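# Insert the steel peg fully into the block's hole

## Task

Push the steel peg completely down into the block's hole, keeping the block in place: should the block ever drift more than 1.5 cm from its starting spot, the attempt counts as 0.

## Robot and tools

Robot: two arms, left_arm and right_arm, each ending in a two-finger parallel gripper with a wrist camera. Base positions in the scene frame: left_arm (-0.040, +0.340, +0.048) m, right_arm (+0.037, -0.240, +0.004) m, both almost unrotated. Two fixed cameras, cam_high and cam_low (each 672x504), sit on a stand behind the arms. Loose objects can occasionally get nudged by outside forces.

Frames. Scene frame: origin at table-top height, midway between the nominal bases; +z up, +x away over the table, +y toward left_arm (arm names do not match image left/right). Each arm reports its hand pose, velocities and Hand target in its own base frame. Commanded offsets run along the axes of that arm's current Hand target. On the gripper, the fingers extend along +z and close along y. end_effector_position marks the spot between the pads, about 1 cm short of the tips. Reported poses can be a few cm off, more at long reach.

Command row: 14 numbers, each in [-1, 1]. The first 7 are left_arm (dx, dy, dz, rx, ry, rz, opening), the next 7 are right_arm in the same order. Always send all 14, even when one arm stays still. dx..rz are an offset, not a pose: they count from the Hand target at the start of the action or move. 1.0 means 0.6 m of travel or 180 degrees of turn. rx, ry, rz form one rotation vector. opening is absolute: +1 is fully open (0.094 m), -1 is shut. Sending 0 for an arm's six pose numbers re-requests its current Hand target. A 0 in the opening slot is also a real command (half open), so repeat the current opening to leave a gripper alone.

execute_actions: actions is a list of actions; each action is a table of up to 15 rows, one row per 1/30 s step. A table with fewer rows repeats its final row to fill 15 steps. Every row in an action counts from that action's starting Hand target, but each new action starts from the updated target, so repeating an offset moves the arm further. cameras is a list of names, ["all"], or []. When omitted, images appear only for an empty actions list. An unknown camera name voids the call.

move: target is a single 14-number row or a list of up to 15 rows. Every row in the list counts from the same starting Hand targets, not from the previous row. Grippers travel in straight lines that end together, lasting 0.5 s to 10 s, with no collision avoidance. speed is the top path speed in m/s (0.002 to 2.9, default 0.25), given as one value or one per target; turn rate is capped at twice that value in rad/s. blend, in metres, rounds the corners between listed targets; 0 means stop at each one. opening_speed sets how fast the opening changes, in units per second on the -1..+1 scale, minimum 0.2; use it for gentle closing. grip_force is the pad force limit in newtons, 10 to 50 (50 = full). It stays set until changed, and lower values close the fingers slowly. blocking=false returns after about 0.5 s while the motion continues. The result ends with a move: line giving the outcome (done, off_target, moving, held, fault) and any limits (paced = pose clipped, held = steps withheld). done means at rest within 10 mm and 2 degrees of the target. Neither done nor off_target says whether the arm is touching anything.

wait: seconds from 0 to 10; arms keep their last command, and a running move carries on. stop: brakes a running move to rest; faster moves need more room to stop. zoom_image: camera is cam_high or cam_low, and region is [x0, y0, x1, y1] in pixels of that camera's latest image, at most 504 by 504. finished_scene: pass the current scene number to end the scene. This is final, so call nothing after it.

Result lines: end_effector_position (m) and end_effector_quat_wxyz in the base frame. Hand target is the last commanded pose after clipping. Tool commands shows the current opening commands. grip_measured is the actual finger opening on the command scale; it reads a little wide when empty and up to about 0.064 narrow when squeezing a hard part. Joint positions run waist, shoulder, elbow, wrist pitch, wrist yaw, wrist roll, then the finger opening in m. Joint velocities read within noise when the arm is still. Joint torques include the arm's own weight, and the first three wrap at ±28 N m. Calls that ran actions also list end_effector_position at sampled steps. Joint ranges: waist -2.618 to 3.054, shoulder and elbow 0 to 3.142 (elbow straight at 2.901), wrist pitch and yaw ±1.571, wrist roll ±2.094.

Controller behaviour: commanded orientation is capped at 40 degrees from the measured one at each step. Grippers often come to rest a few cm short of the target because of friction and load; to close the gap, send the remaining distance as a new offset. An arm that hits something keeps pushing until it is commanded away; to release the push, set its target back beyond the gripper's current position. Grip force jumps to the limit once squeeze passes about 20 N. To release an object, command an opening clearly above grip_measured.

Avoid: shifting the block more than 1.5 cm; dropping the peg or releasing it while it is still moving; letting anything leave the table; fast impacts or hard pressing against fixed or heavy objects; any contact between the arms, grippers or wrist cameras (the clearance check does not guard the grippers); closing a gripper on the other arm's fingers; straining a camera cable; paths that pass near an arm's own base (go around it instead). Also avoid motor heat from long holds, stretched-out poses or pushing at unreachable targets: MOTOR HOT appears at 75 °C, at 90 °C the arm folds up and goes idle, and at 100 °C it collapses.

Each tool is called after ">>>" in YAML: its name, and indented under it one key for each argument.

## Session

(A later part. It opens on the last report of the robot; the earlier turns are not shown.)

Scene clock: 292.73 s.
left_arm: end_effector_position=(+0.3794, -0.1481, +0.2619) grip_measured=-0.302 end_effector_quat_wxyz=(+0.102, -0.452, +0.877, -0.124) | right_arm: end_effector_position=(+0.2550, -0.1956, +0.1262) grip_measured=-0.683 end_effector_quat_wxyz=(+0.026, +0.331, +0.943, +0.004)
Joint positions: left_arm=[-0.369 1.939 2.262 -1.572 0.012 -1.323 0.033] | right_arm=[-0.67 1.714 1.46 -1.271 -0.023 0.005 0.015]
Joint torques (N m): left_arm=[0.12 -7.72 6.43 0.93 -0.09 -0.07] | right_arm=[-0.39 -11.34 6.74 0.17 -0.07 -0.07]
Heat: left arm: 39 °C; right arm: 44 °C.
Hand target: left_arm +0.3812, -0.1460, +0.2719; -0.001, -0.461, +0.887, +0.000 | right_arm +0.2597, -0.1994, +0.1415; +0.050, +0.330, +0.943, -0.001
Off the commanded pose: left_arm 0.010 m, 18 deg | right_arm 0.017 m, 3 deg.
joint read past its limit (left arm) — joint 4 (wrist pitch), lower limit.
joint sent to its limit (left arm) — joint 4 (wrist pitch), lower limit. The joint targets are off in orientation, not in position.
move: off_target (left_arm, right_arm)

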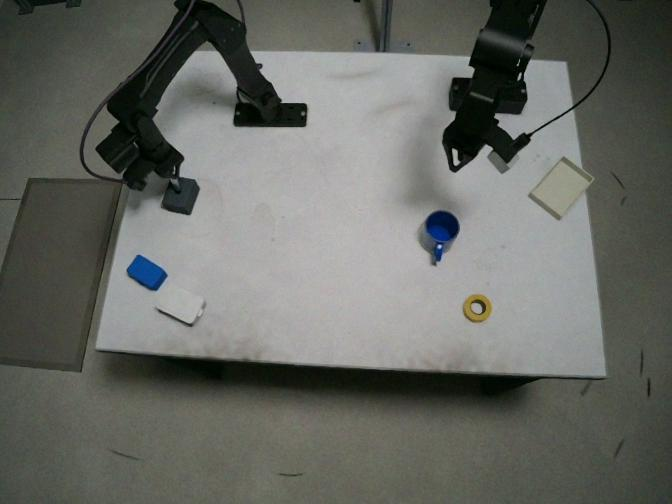

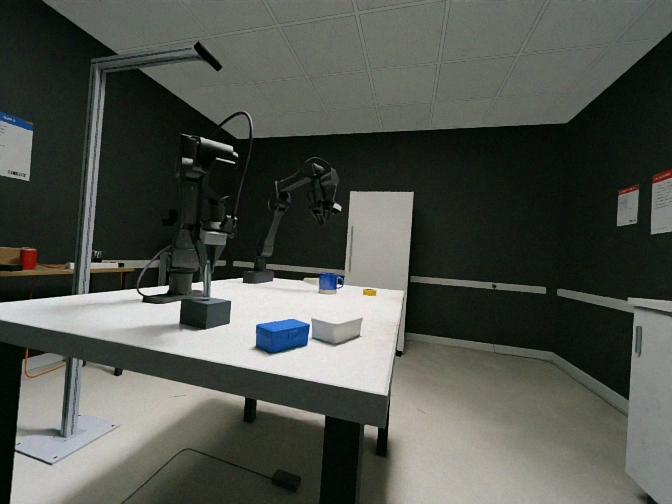

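>>> move:
  target: [0,0,0,0,0,0,-0.3,-0.0123,0,0.0,0,0.022,0,-1]
  speed: 0.08
  cameras: ["all"]

>>> zoom_image:
  camera: "cam_low"
  region: [175, 260, 245, 320]

>>> zoom_image:
  camera: "cam_high"
  region: [150, 160, 210, 220]

Scene clock: 311.40 s.
left_arm: end_effector_position=(+0.3794, -0.1481, +0.2619) grip_measured=-0.302 end_effector_quat_wxyz=(+0.102, -0.452, +0.877, -0.124) | right_arm: end_effector_position=(+0.2611, -0.2003, +0.1384) grip_measured=-0.683 end_effector_quat_wxyz=(+0.011, +0.331, +0.944, +0.009)
Joint positions: left_arm=[-0.369 1.939 2.262 -1.572 0.012 -1.323 0.033] | right_arm=[-0.67 1.774 1.581 -1.362 -0.023 0.005 0.015]
Joint torques (N m): left_arm=[0.14 -7.69 6.42 0.92 -0.09 -0.06] | right_arm=[-0.4 -8.44 6.76 0.08 -0.07 -0.09]
Heat: left arm: 39 °C; right arm: 46 °C.
Hand target: left_arm +0.3812, -0.1460, +0.2719; -0.001, -0.461, +0.887, +0.000 | right_arm +0.2655, -0.2040, +0.1423; +0.017, +0.330, +0.944, +0.010
Off the commanded pose: left_arm 0.010 m, 18 deg | right_arm 0.007 m, 1 deg.
joint read past its limit (left arm) — joint 4 (wrist pitch), lower limit.
joint sent to its limit (left arm) — joint 4 (wrist pitch), lower limit. The joint targets are off in orientation, not in position.
move: off_target (left_arm)

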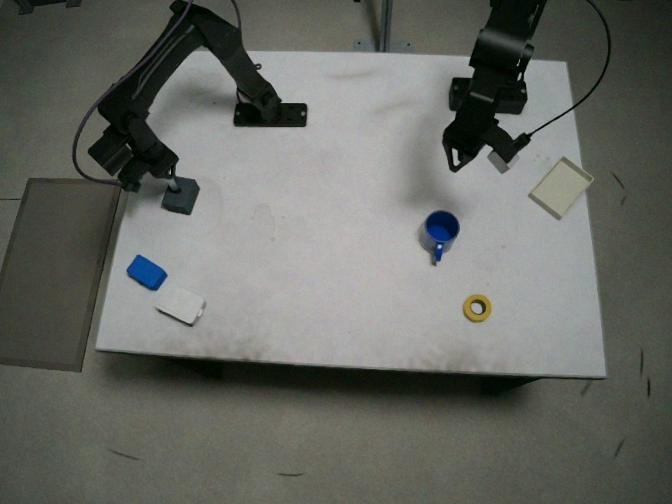

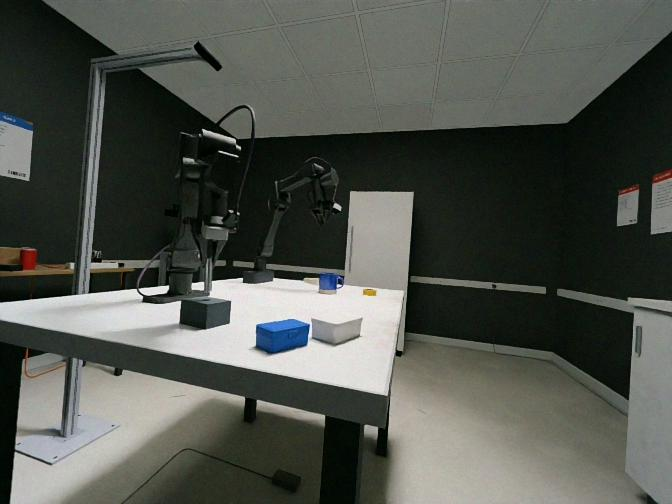

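Scaled by 7.200 from the camera's 672x504 image, which has a finer 960x720 frame.

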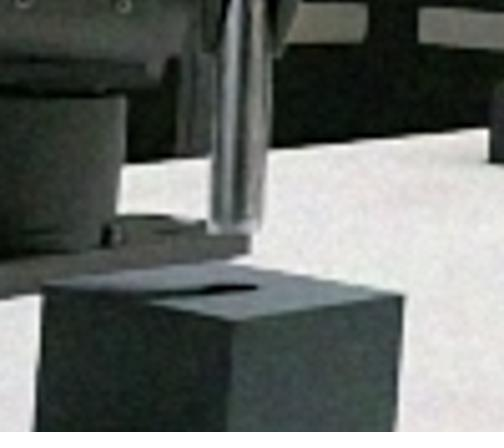

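Scaled by 8.400 from the camera's 672x504 image, which has a finer 960x720 frame.

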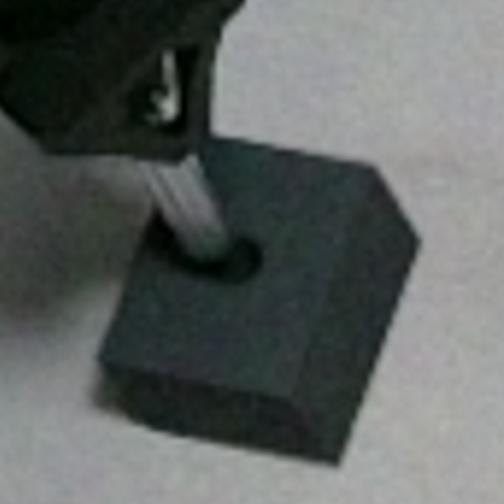

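>>> move:
  target: [0,0,0,0,0,0,-0.3,0.0078,-0.0008,0.018,0,0,0,-1]
  speed: 0.08
  cameras: ["all"]

>>> zoom_image:
  camera: "cam_low"
  region: [175, 260, 245, 320]

>>> zoom_image:
  camera: "cam_high"
  region: [150, 160, 210, 220]

Scene clock: 316.70 s.
left_arm: end_effector_position=(+0.3794, -0.1481, +0.2619) grip_measured=-0.302 end_effector_quat_wxyz=(+0.102, -0.452, +0.877, -0.124) | right_arm: end_effector_position=(+0.2598, -0.1993, +0.1298) grip_measured=-0.683 end_effector_quat_wxyz=(+0.008, +0.331, +0.944, +0.010)
Joint positions: left_arm=[-0.369 1.939 2.262 -1.572 0.012 -1.323 0.033] | right_arm=[-0.67 1.774 1.547 -1.335 -0.023 0.005 0.015]
Joint torques (N m): left_arm=[0.14 -7.71 6.43 0.93 -0.08 -0.07] | right_arm=[-0.44 -10.09 4.51 0.29 -0.07 -0.09]
Heat: left arm: 39 °C; right arm: 47 °C.
Hand target: left_arm +0.3812, -0.1460, +0.2719; -0.001, -0.461, +0.887, +0.000 | right_arm +0.2619, -0.2014, +0.1313; +0.017, +0.330, +0.944, +0.010
Off the commanded pose: left_arm 0.010 m, 18 deg | right_arm 0.003 m, 1 deg.
joint read past its limit (left arm) — joint 4 (wrist pitch), lower limit.
joint sent to its limit (left arm) — joint 4 (wrist pitch), lower limit. The joint targets are off in orientation, not in position.
move: off_target (left_arm)

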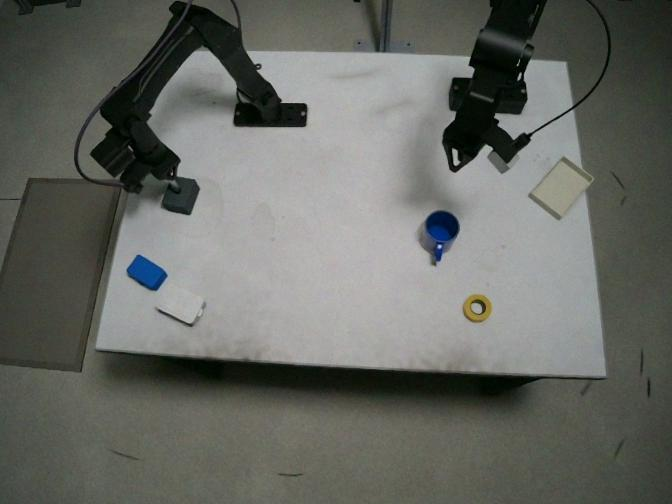

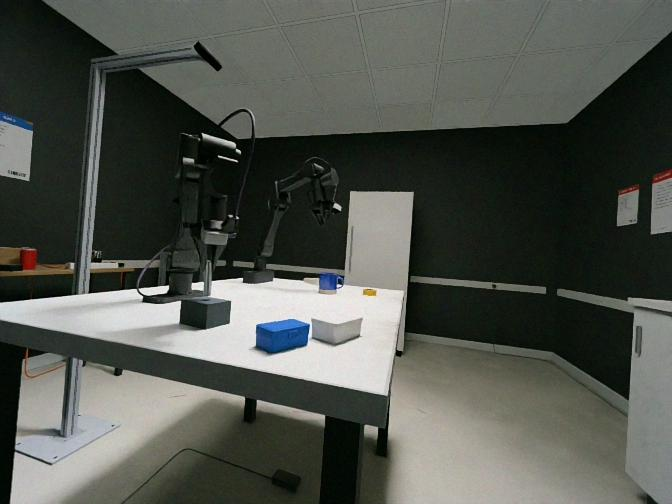

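Scaled by 7.200 from the camera's 672x504 image, which has a finer 960x720 frame.

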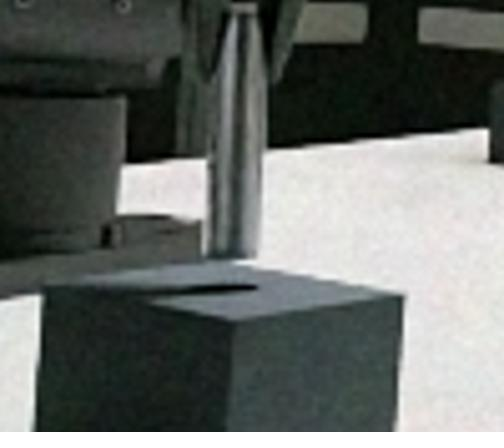

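Scaled by 8.400 from the camera's 672x504 image, which has a finer 960x720 frame.

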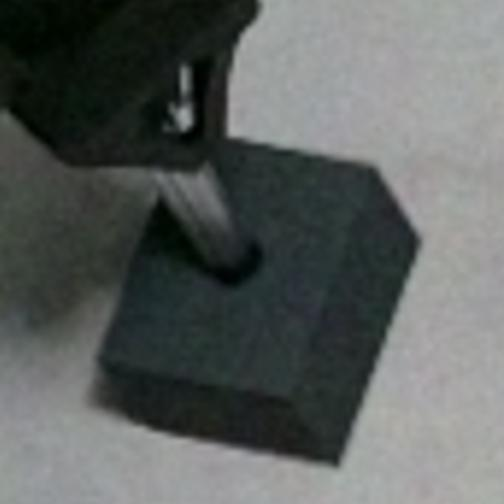

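>>> move:
  target: [0,0,0,0,0,0,-0.3,0.001,0,0.022,0,0,0,-1]
  speed: 0.08
  cameras: ["all"]

>>> zoom_image:
  camera: "cam_low"
  region: [175, 260, 245, 320]

>>> zoom_image:
  camera: "cam_high"
  region: [150, 160, 210, 220]

Scene clock: 321.33 s.
left_arm: end_effector_position=(+0.3794, -0.1481, +0.2619) grip_measured=-0.302 end_effector_quat_wxyz=(+0.102, -0.452, +0.877, -0.124) | right_arm: end_effector_position=(+0.2587, -0.1984, +0.1208) grip_measured=-0.683 end_effector_quat_wxyz=(+0.005, +0.331, +0.944, +0.011)
Joint positions: left_arm=[-0.369 1.939 2.262 -1.572 0.012 -1.323 0.033] | right_arm=[-0.67 1.774 1.511 -1.305 -0.024 0.005 0.015]
Joint torques (N m): left_arm=[0.14 -7.72 6.42 0.93 -0.08 -0.06] | right_arm=[-0.34 -10.09 3.38 0.52 -0.07 -0.09]
Heat: left arm: 39 °C; right arm: 46 °C.
Hand target: left_arm +0.3812, -0.1460, +0.2719; -0.001, -0.461, +0.887, +0.000 | right_arm +0.2620, -0.2009, +0.1181; +0.017, +0.330, +0.944, +0.010
Off the commanded pose: left_arm 0.010 m, 18 deg | right_arm 0.005 m, 1 deg.
joint read past its limit (left arm) — joint 4 (wrist pitch), lower limit.
joint sent to its limit (left arm) — joint 4 (wrist pitch), lower limit. The joint targets are off in orientation, not in position.
move: off_target (left_arm)

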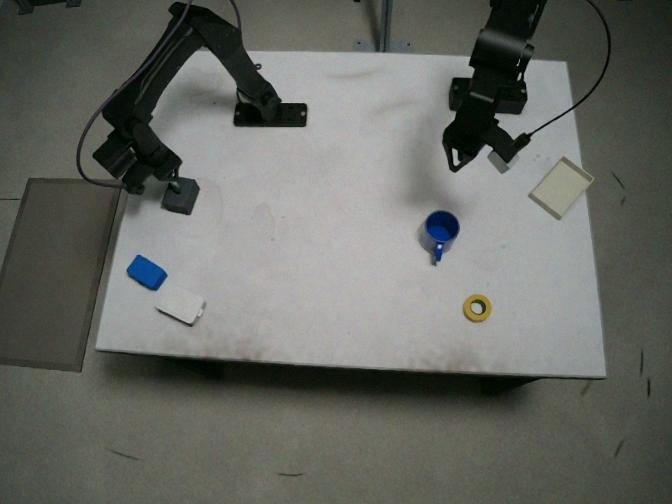

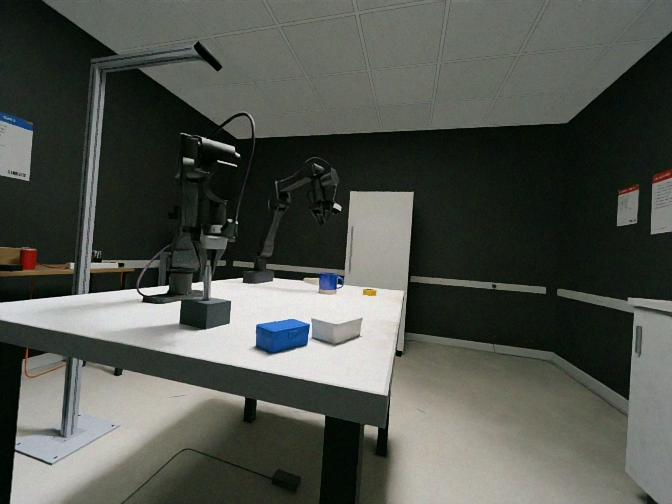

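Scaled by 7.200 from the camera's 672x504 image, which has a finer 960x720 frame.

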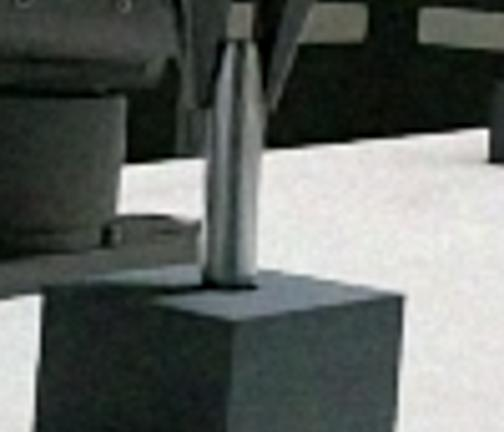

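Scaled by 8.400 from the camera's 672x504 image, which has a finer 960x720 frame.

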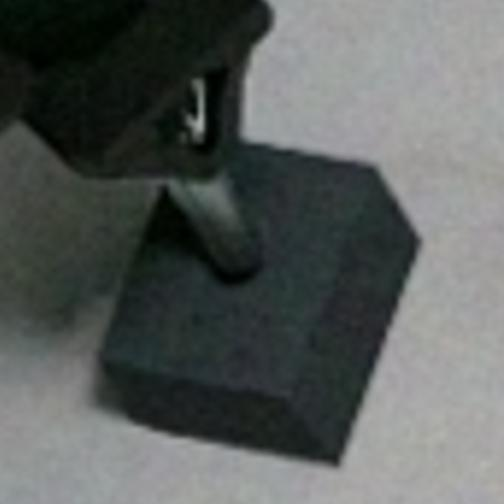

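>>> move:
  target: [0,0,0,0,0,0,-0.3,-0.0015,-0.0005,0.02,0,0,0,-1]
  speed: 0.06
  cameras: ["all"]

>>> zoom_image:
  camera: "cam_low"
  region: [175, 260, 245, 320]

>>> zoom_image:
  camera: "cam_high"
  region: [150, 160, 210, 220]

Scene clock: 325.17 s.
left_arm: end_effector_position=(+0.3794, -0.1481, +0.2619) grip_measured=-0.302 end_effector_quat_wxyz=(+0.102, -0.452, +0.877, -0.124) | right_arm: end_effector_position=(+0.2585, -0.1982, +0.1200) grip_measured=-0.683 end_effector_quat_wxyz=(+0.013, +0.331, +0.943, +0.008)
Joint positions: left_arm=[-0.369 1.939 2.262 -1.572 0.012 -1.323 0.033] | right_arm=[-0.67 1.757 1.487 -1.281 -0.024 0.005 0.015]
Joint torques (N m): left_arm=[0.14 -7.68 6.45 0.93 -0.09 -0.07] | right_arm=[-0.31 -7.86 2.28 0.81 -0.06 -0.08]
Heat: left arm: 39 °C; right arm: 45 °C.
Hand target: left_arm +0.3812, -0.1460, +0.2719; -0.001, -0.461, +0.887, +0.000 | right_arm +0.2631, -0.2016, +0.1062; +0.017, +0.330, +0.944, +0.010
Off the commanded pose: left_arm 0.010 m, 18 deg | right_arm 0.015 m, 1 deg.
joint read past its limit (left arm) — joint 4 (wrist pitch), lower limit.
joint sent to its limit (left arm) — joint 4 (wrist pitch), lower limit. The joint targets are off in orientation, not in position.
move: off_target (left_arm, right_arm)

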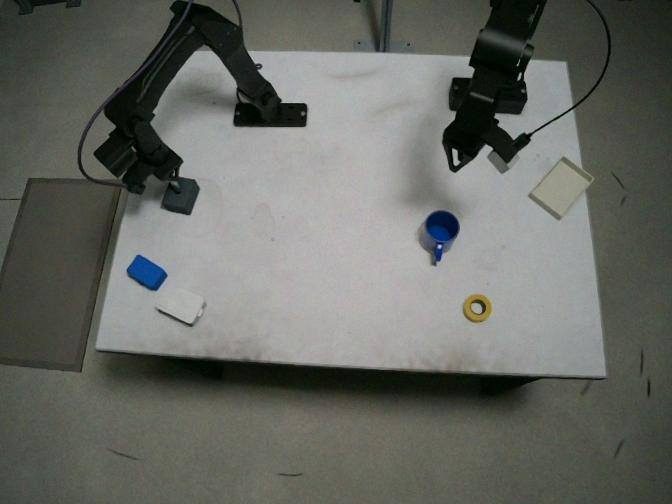

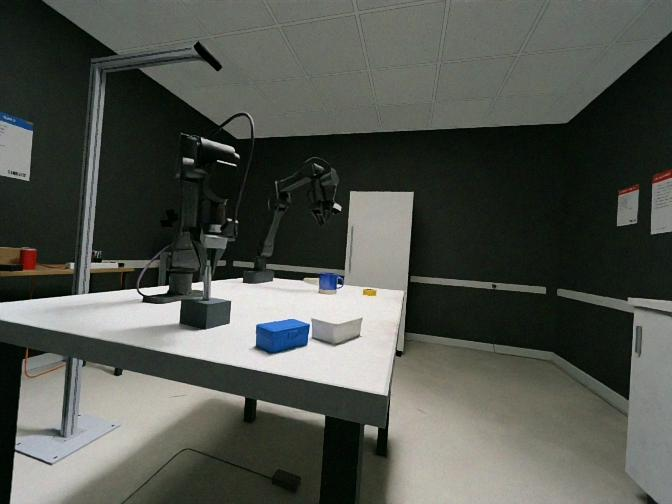

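Scaled by 7.200 from the camera's 672x504 image, which has a finer 960x720 frame.

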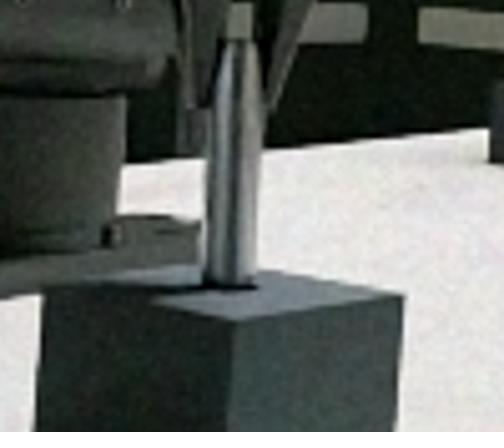

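Scaled by 8.400 from the camera's 672x504 image, which has a finer 960x720 frame.

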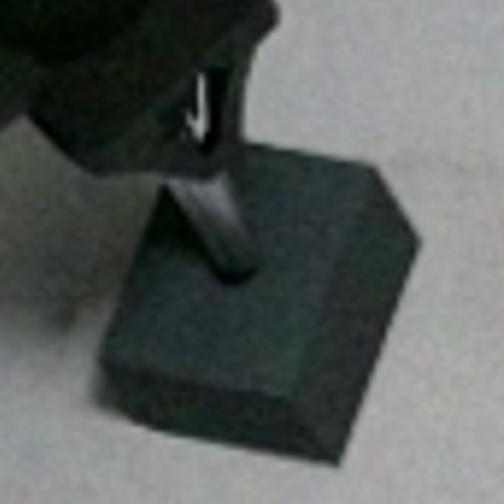

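>>> move:
  target: [0,0,0,0,0,0,-0.3,-0.007,0,-0.008,0,0,0,-1]
  speed: 0.03

Scene clock: 328.30 s.
left_arm: end_effector_position=(+0.3794, -0.1481, +0.2619) grip_measured=-0.302 end_effector_quat_wxyz=(+0.102, -0.452, +0.877, -0.124) | right_arm: end_effector_position=(+0.2587, -0.1983, +0.1204) grip_measured=-0.683 end_effector_quat_wxyz=(+0.013, +0.331, +0.943, +0.008)
Joint positions: left_arm=[-0.369 1.939 2.262 -1.572 0.012 -1.323 0.033] | right_arm=[-0.67 1.757 1.489 -1.283 -0.024 0.005 0.015]
Joint torques (N m): left_arm=[0.14 -7.71 6.48 0.94 -0.08 -0.06] | right_arm=[-0.39 -6.61 4.6 0.58 -0.06 -0.08]
Heat: left arm: 40 °C; right arm: 45 °C.
Hand target: left_arm +0.3812, -0.1460, +0.2719; -0.001, -0.461, +0.887, +0.000 | right_arm +0.2661, -0.2043, +0.1111; +0.017, +0.330, +0.944, +0.010
Off the commanded pose: left_arm 0.010 m, 18 deg | right_arm 0.013 m, 1 deg.
joint read past its limit (left arm) — joint 4 (wrist pitch), lower limit.
joint sent to its limit (left arm) — joint 4 (wrist pitch), lower limit. The joint targets are off in orientation, not in position.
move: off_target (left_arm, right_arm)

>>> move:
  target:
    - [0,0,0,0,0,0,-0.3,0.003,0,-0.03,0,0,0,-1]
    - [0,0,0,0,0,0,-0.3,0.003,0,0.013,0,0,0,-1]
  speed: 0.08
  cameras: ["all"]

>>> zoom_image:
  camera: "cam_low"
  region: [175, 260, 245, 320]

>>> zoom_image:
  camera: "cam_high"
  region: [150, 160, 210, 220]

Scene clock: 333.43 s.
left_arm: end_effector_position=(+0.3794, -0.1481, +0.2619) grip_measured=-0.302 end_effector_quat_wxyz=(+0.102, -0.452, +0.877, -0.124) | right_arm: end_effector_position=(+0.2612, -0.2000, +0.1067) grip_measured=-0.683 end_effector_quat_wxyz=(+0.012, +0.331, +0.943, +0.009)
Joint positions: left_arm=[-0.369 1.939 2.262 -1.572 0.012 -1.323 0.033] | right_arm=[-0.67 1.774 1.455 -1.234 -0.025 0.005 0.015]
Joint torques (N m): left_arm=[0.14 -7.69 6.42 0.93 -0.08 -0.06] | right_arm=[-0.29 -8.55 4.53 0.38 -0.06 -0.08]
Heat: left arm: 40 °C; right arm: 45 °C.
Hand target: left_arm +0.3812, -0.1460, +0.2719; -0.001, -0.461, +0.887, +0.000 | right_arm +0.2650, -0.2031, +0.1032; +0.017, +0.330, +0.944, +0.011
Off the commanded pose: left_arm 0.010 m, 18 deg | right_arm 0.006 m, 1 deg.
joint read past its limit (left arm) — joint 4 (wrist pitch), lower limit.
joint sent to its limit (left arm) — joint 4 (wrist pitch), lower limit. The joint targets are off in orientation, not in position.
move: off_target (left_arm)

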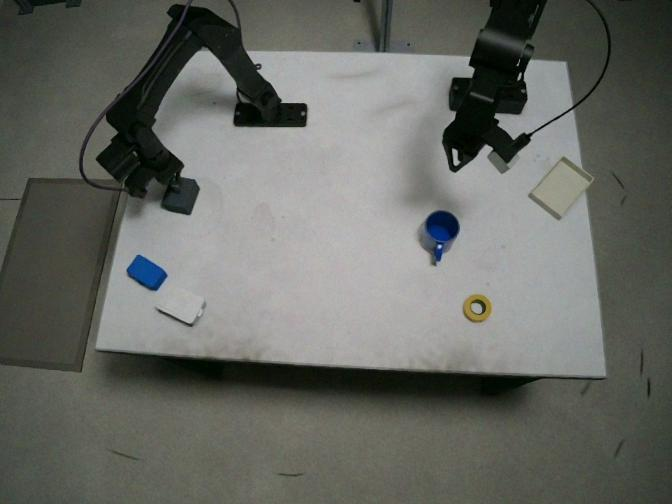

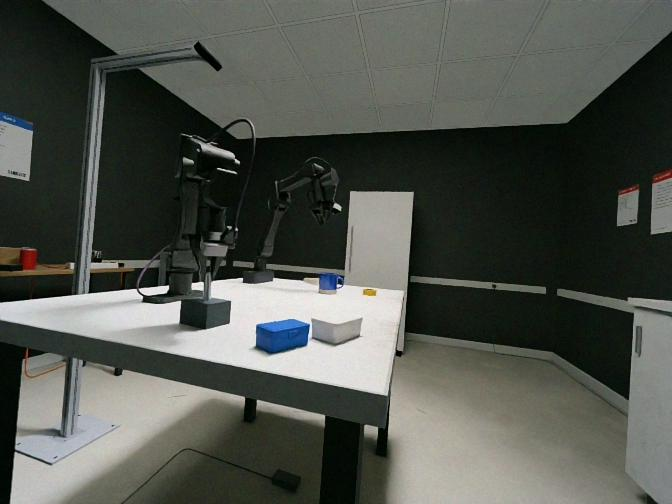

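Scaled by 7.200 from the camera's 672x504 image, which has a finer 960x720 frame.

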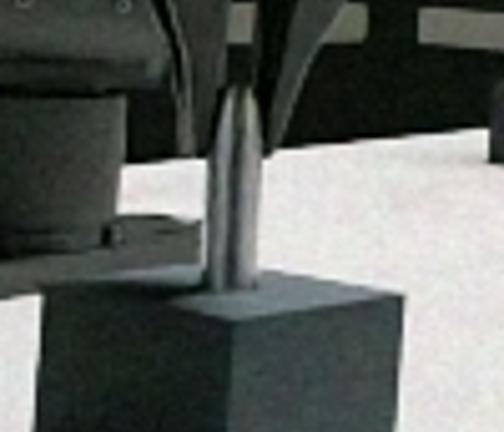

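Scaled by 8.400 from the camera's 672x504 image, which has a finer 960x720 frame.

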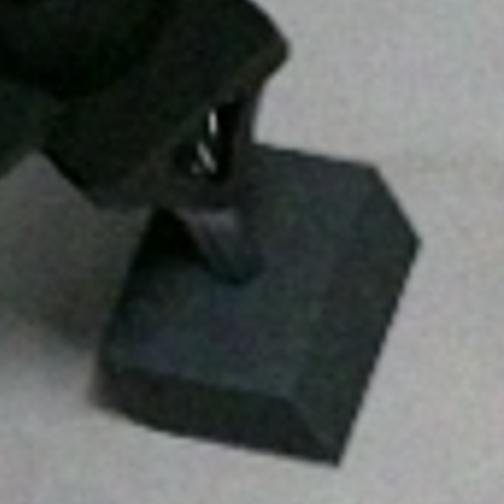

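>>> move:
  target: [0,0,0,0,0,0,-0.3,0,0,0.055,0,0,0,-1]
  speed: 0.08
  cameras: ["all"]

>>> zoom_image:
  camera: "cam_low"
  region: [175, 260, 245, 320]

Scene clock: 336.80 s.
left_arm: end_effector_position=(+0.3794, -0.1481, +0.2619) grip_measured=-0.302 end_effector_quat_wxyz=(+0.102, -0.452, +0.877, -0.124) | right_arm: end_effector_position=(+0.2638, -0.2020, +0.0833) grip_measured=-0.683 end_effector_quat_wxyz=(+0.024, +0.331, +0.943, +0.005)
Joint positions: left_arm=[-0.369 1.939 2.262 -1.572 0.012 -1.323 0.033] | right_arm=[-0.67 1.774 1.36 -1.115 -0.025 0.005 0.015]
Joint torques (N m): left_arm=[0.13 -7.69 6.43 0.94 -0.09 -0.07] | right_arm=[-0.06 -6.61 3.74 0.53 -0.06 -0.05]
Heat: left arm: 40 °C; right arm: 45 °C.
Hand target: left_arm +0.3812, -0.1460, +0.2719; -0.001, -0.461, +0.887, +0.000 | right_arm +0.2664, -0.2028, +0.0702; +0.017, +0.330, +0.944, +0.010
Off the commanded pose: left_arm 0.010 m, 18 deg | right_arm 0.013 m, 1 deg.
joint read past its limit (left arm) — joint 4 (wrist pitch), lower limit.
joint sent to its limit (left arm) — joint 4 (wrist pitch), lower limit. The joint targets are off in orientation, not in position.
move: off_target (left_arm, right_arm)

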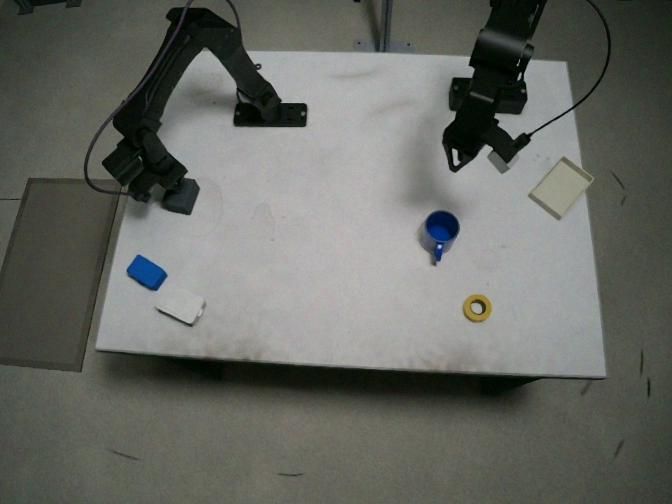

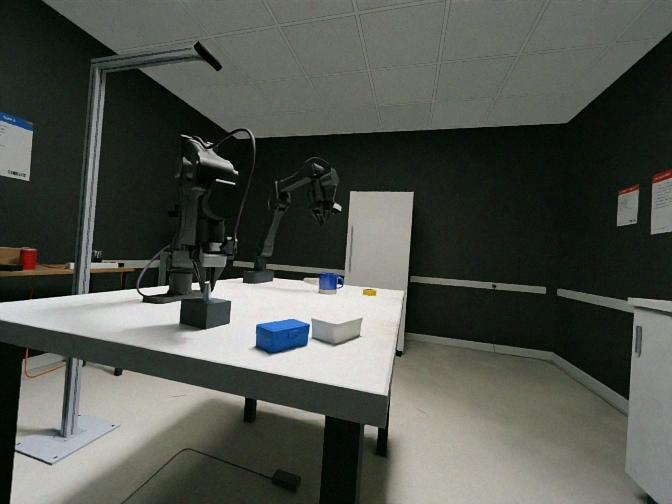

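Scaled by 7.200 from the camera's 672x504 image, which has a finer 960x720 frame.

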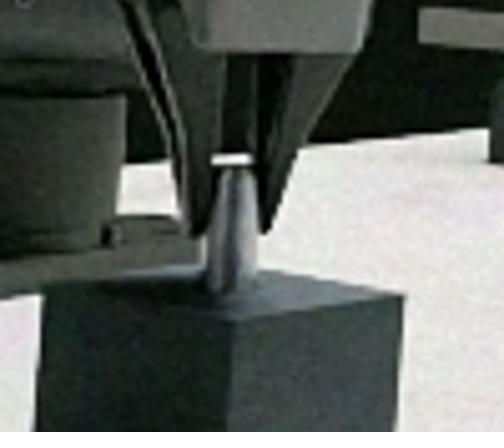

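>>> move:
  target: [0,0,0,0,0,0,-0.3,0,0,0.016,0,0,0,-1]
  speed: 0.06

Scene clock: 339.27 s.
left_arm: end_effector_position=(+0.3794, -0.1481, +0.2619) grip_measured=-0.302 end_effector_quat_wxyz=(+0.102, -0.452, +0.877, -0.124) | right_arm: end_effector_position=(+0.2645, -0.2027, +0.0704) grip_measured=-0.683 end_effector_quat_wxyz=(+0.022, +0.331, +0.943, +0.006)
Joint positions: left_arm=[-0.369 1.939 2.262 -1.572 0.012 -1.323 0.033] | right_arm=[-0.67 1.793 1.331 -1.072 -0.025 0.005 0.015]
Joint torques (N m): left_arm=[0.12 -7.71 6.46 0.92 -0.08 -0.07] | right_arm=[0.05 -7.45 3.86 0.45 -0.05 -0.04]
Heat: left arm: 40 °C; right arm: 45 °C.
Hand target: left_arm +0.3812, -0.1460, +0.2719; -0.001, -0.461, +0.887, +0.000 | right_arm +0.2667, -0.2027, +0.0606; +0.017, +0.330, +0.944, +0.011
Off the commanded pose: left_arm 0.010 m, 18 deg | right_arm 0.010 m, 1 deg.
joint read past its limit (left arm) — joint 4 (wrist pitch), lower limit.
joint sent to its limit (left arm) — joint 4 (wrist pitch), lower limit. The joint targets are off in orientation, not in position.
move: off_target (left_arm)

>>> move:
  target:
    - [0,0,0,0,0,0,-0.3,0,0,-0.008,0,0,0,-0.3]
    - [0,0,-0.0,0,0,0,-0.3,0,0,-0.2,0,0,0,-0.3]
  speed: 0.15
  opening_speed: 0.8
  cameras: ["all"]

>>> zoom_image:
  camera: "cam_low"
  region: [150, 240, 270, 340]

Scene clock: 343.90 s.
left_arm: end_effector_position=(+0.3794, -0.1481, +0.2619) grip_measured=-0.302 end_effector_quat_wxyz=(+0.102, -0.452, +0.877, -0.124) | right_arm: end_effector_position=(+0.2611, -0.2000, +0.1764) grip_measured=-0.303 end_effector_quat_wxyz=(+0.012, +0.329, +0.944, +0.009)
Joint positions: left_arm=[-0.369 1.939 2.262 -1.572 0.012 -1.323 0.033] | right_arm=[-0.67 1.793 1.755 -1.518 -0.025 0 0.033]
Joint torques (N m): left_arm=[0.12 -7.68 6.43 0.93 -0.09 -0.07] | right_arm=[-0.9 -9.25 6.06 0.1 -0.06 -0.11]
Heat: left arm: 40 °C; right arm: 45 °C.
Hand target: left_arm +0.3812, -0.1460, +0.2719; -0.001, -0.461, +0.887, +0.000 | right_arm +0.2619, -0.2037, +0.1805; +0.017, +0.330, +0.944, +0.010
Off the commanded pose: left_arm 0.010 m, 18 deg | right_arm 0.006 m, 1 deg.
joint read past its limit (left arm) — joint 4 (wrist pitch), lower limit.
joint sent to its limit (left arm) — joint 4 (wrist pitch), lower limit. The joint targets are off in orientation, not in position.
move: off_target (left_arm)

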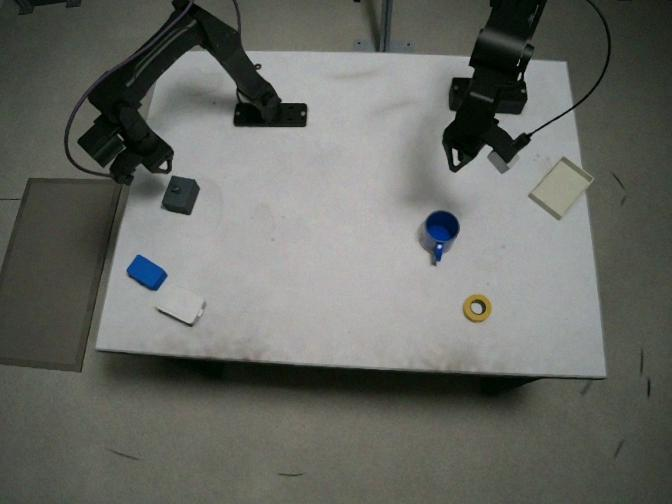

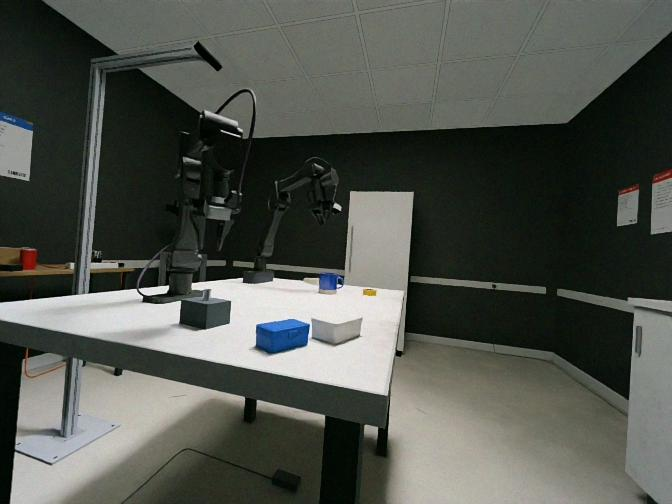

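Scaled by 4.200 from the camera's 672x504 image, which has a finer 960x720 frame.

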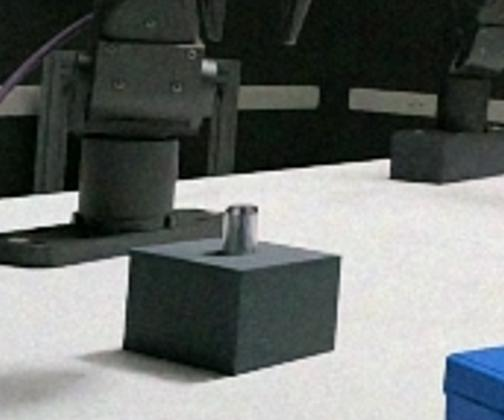

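>>> finished_scene:
  scene: 2

The scene is finished: the task was done.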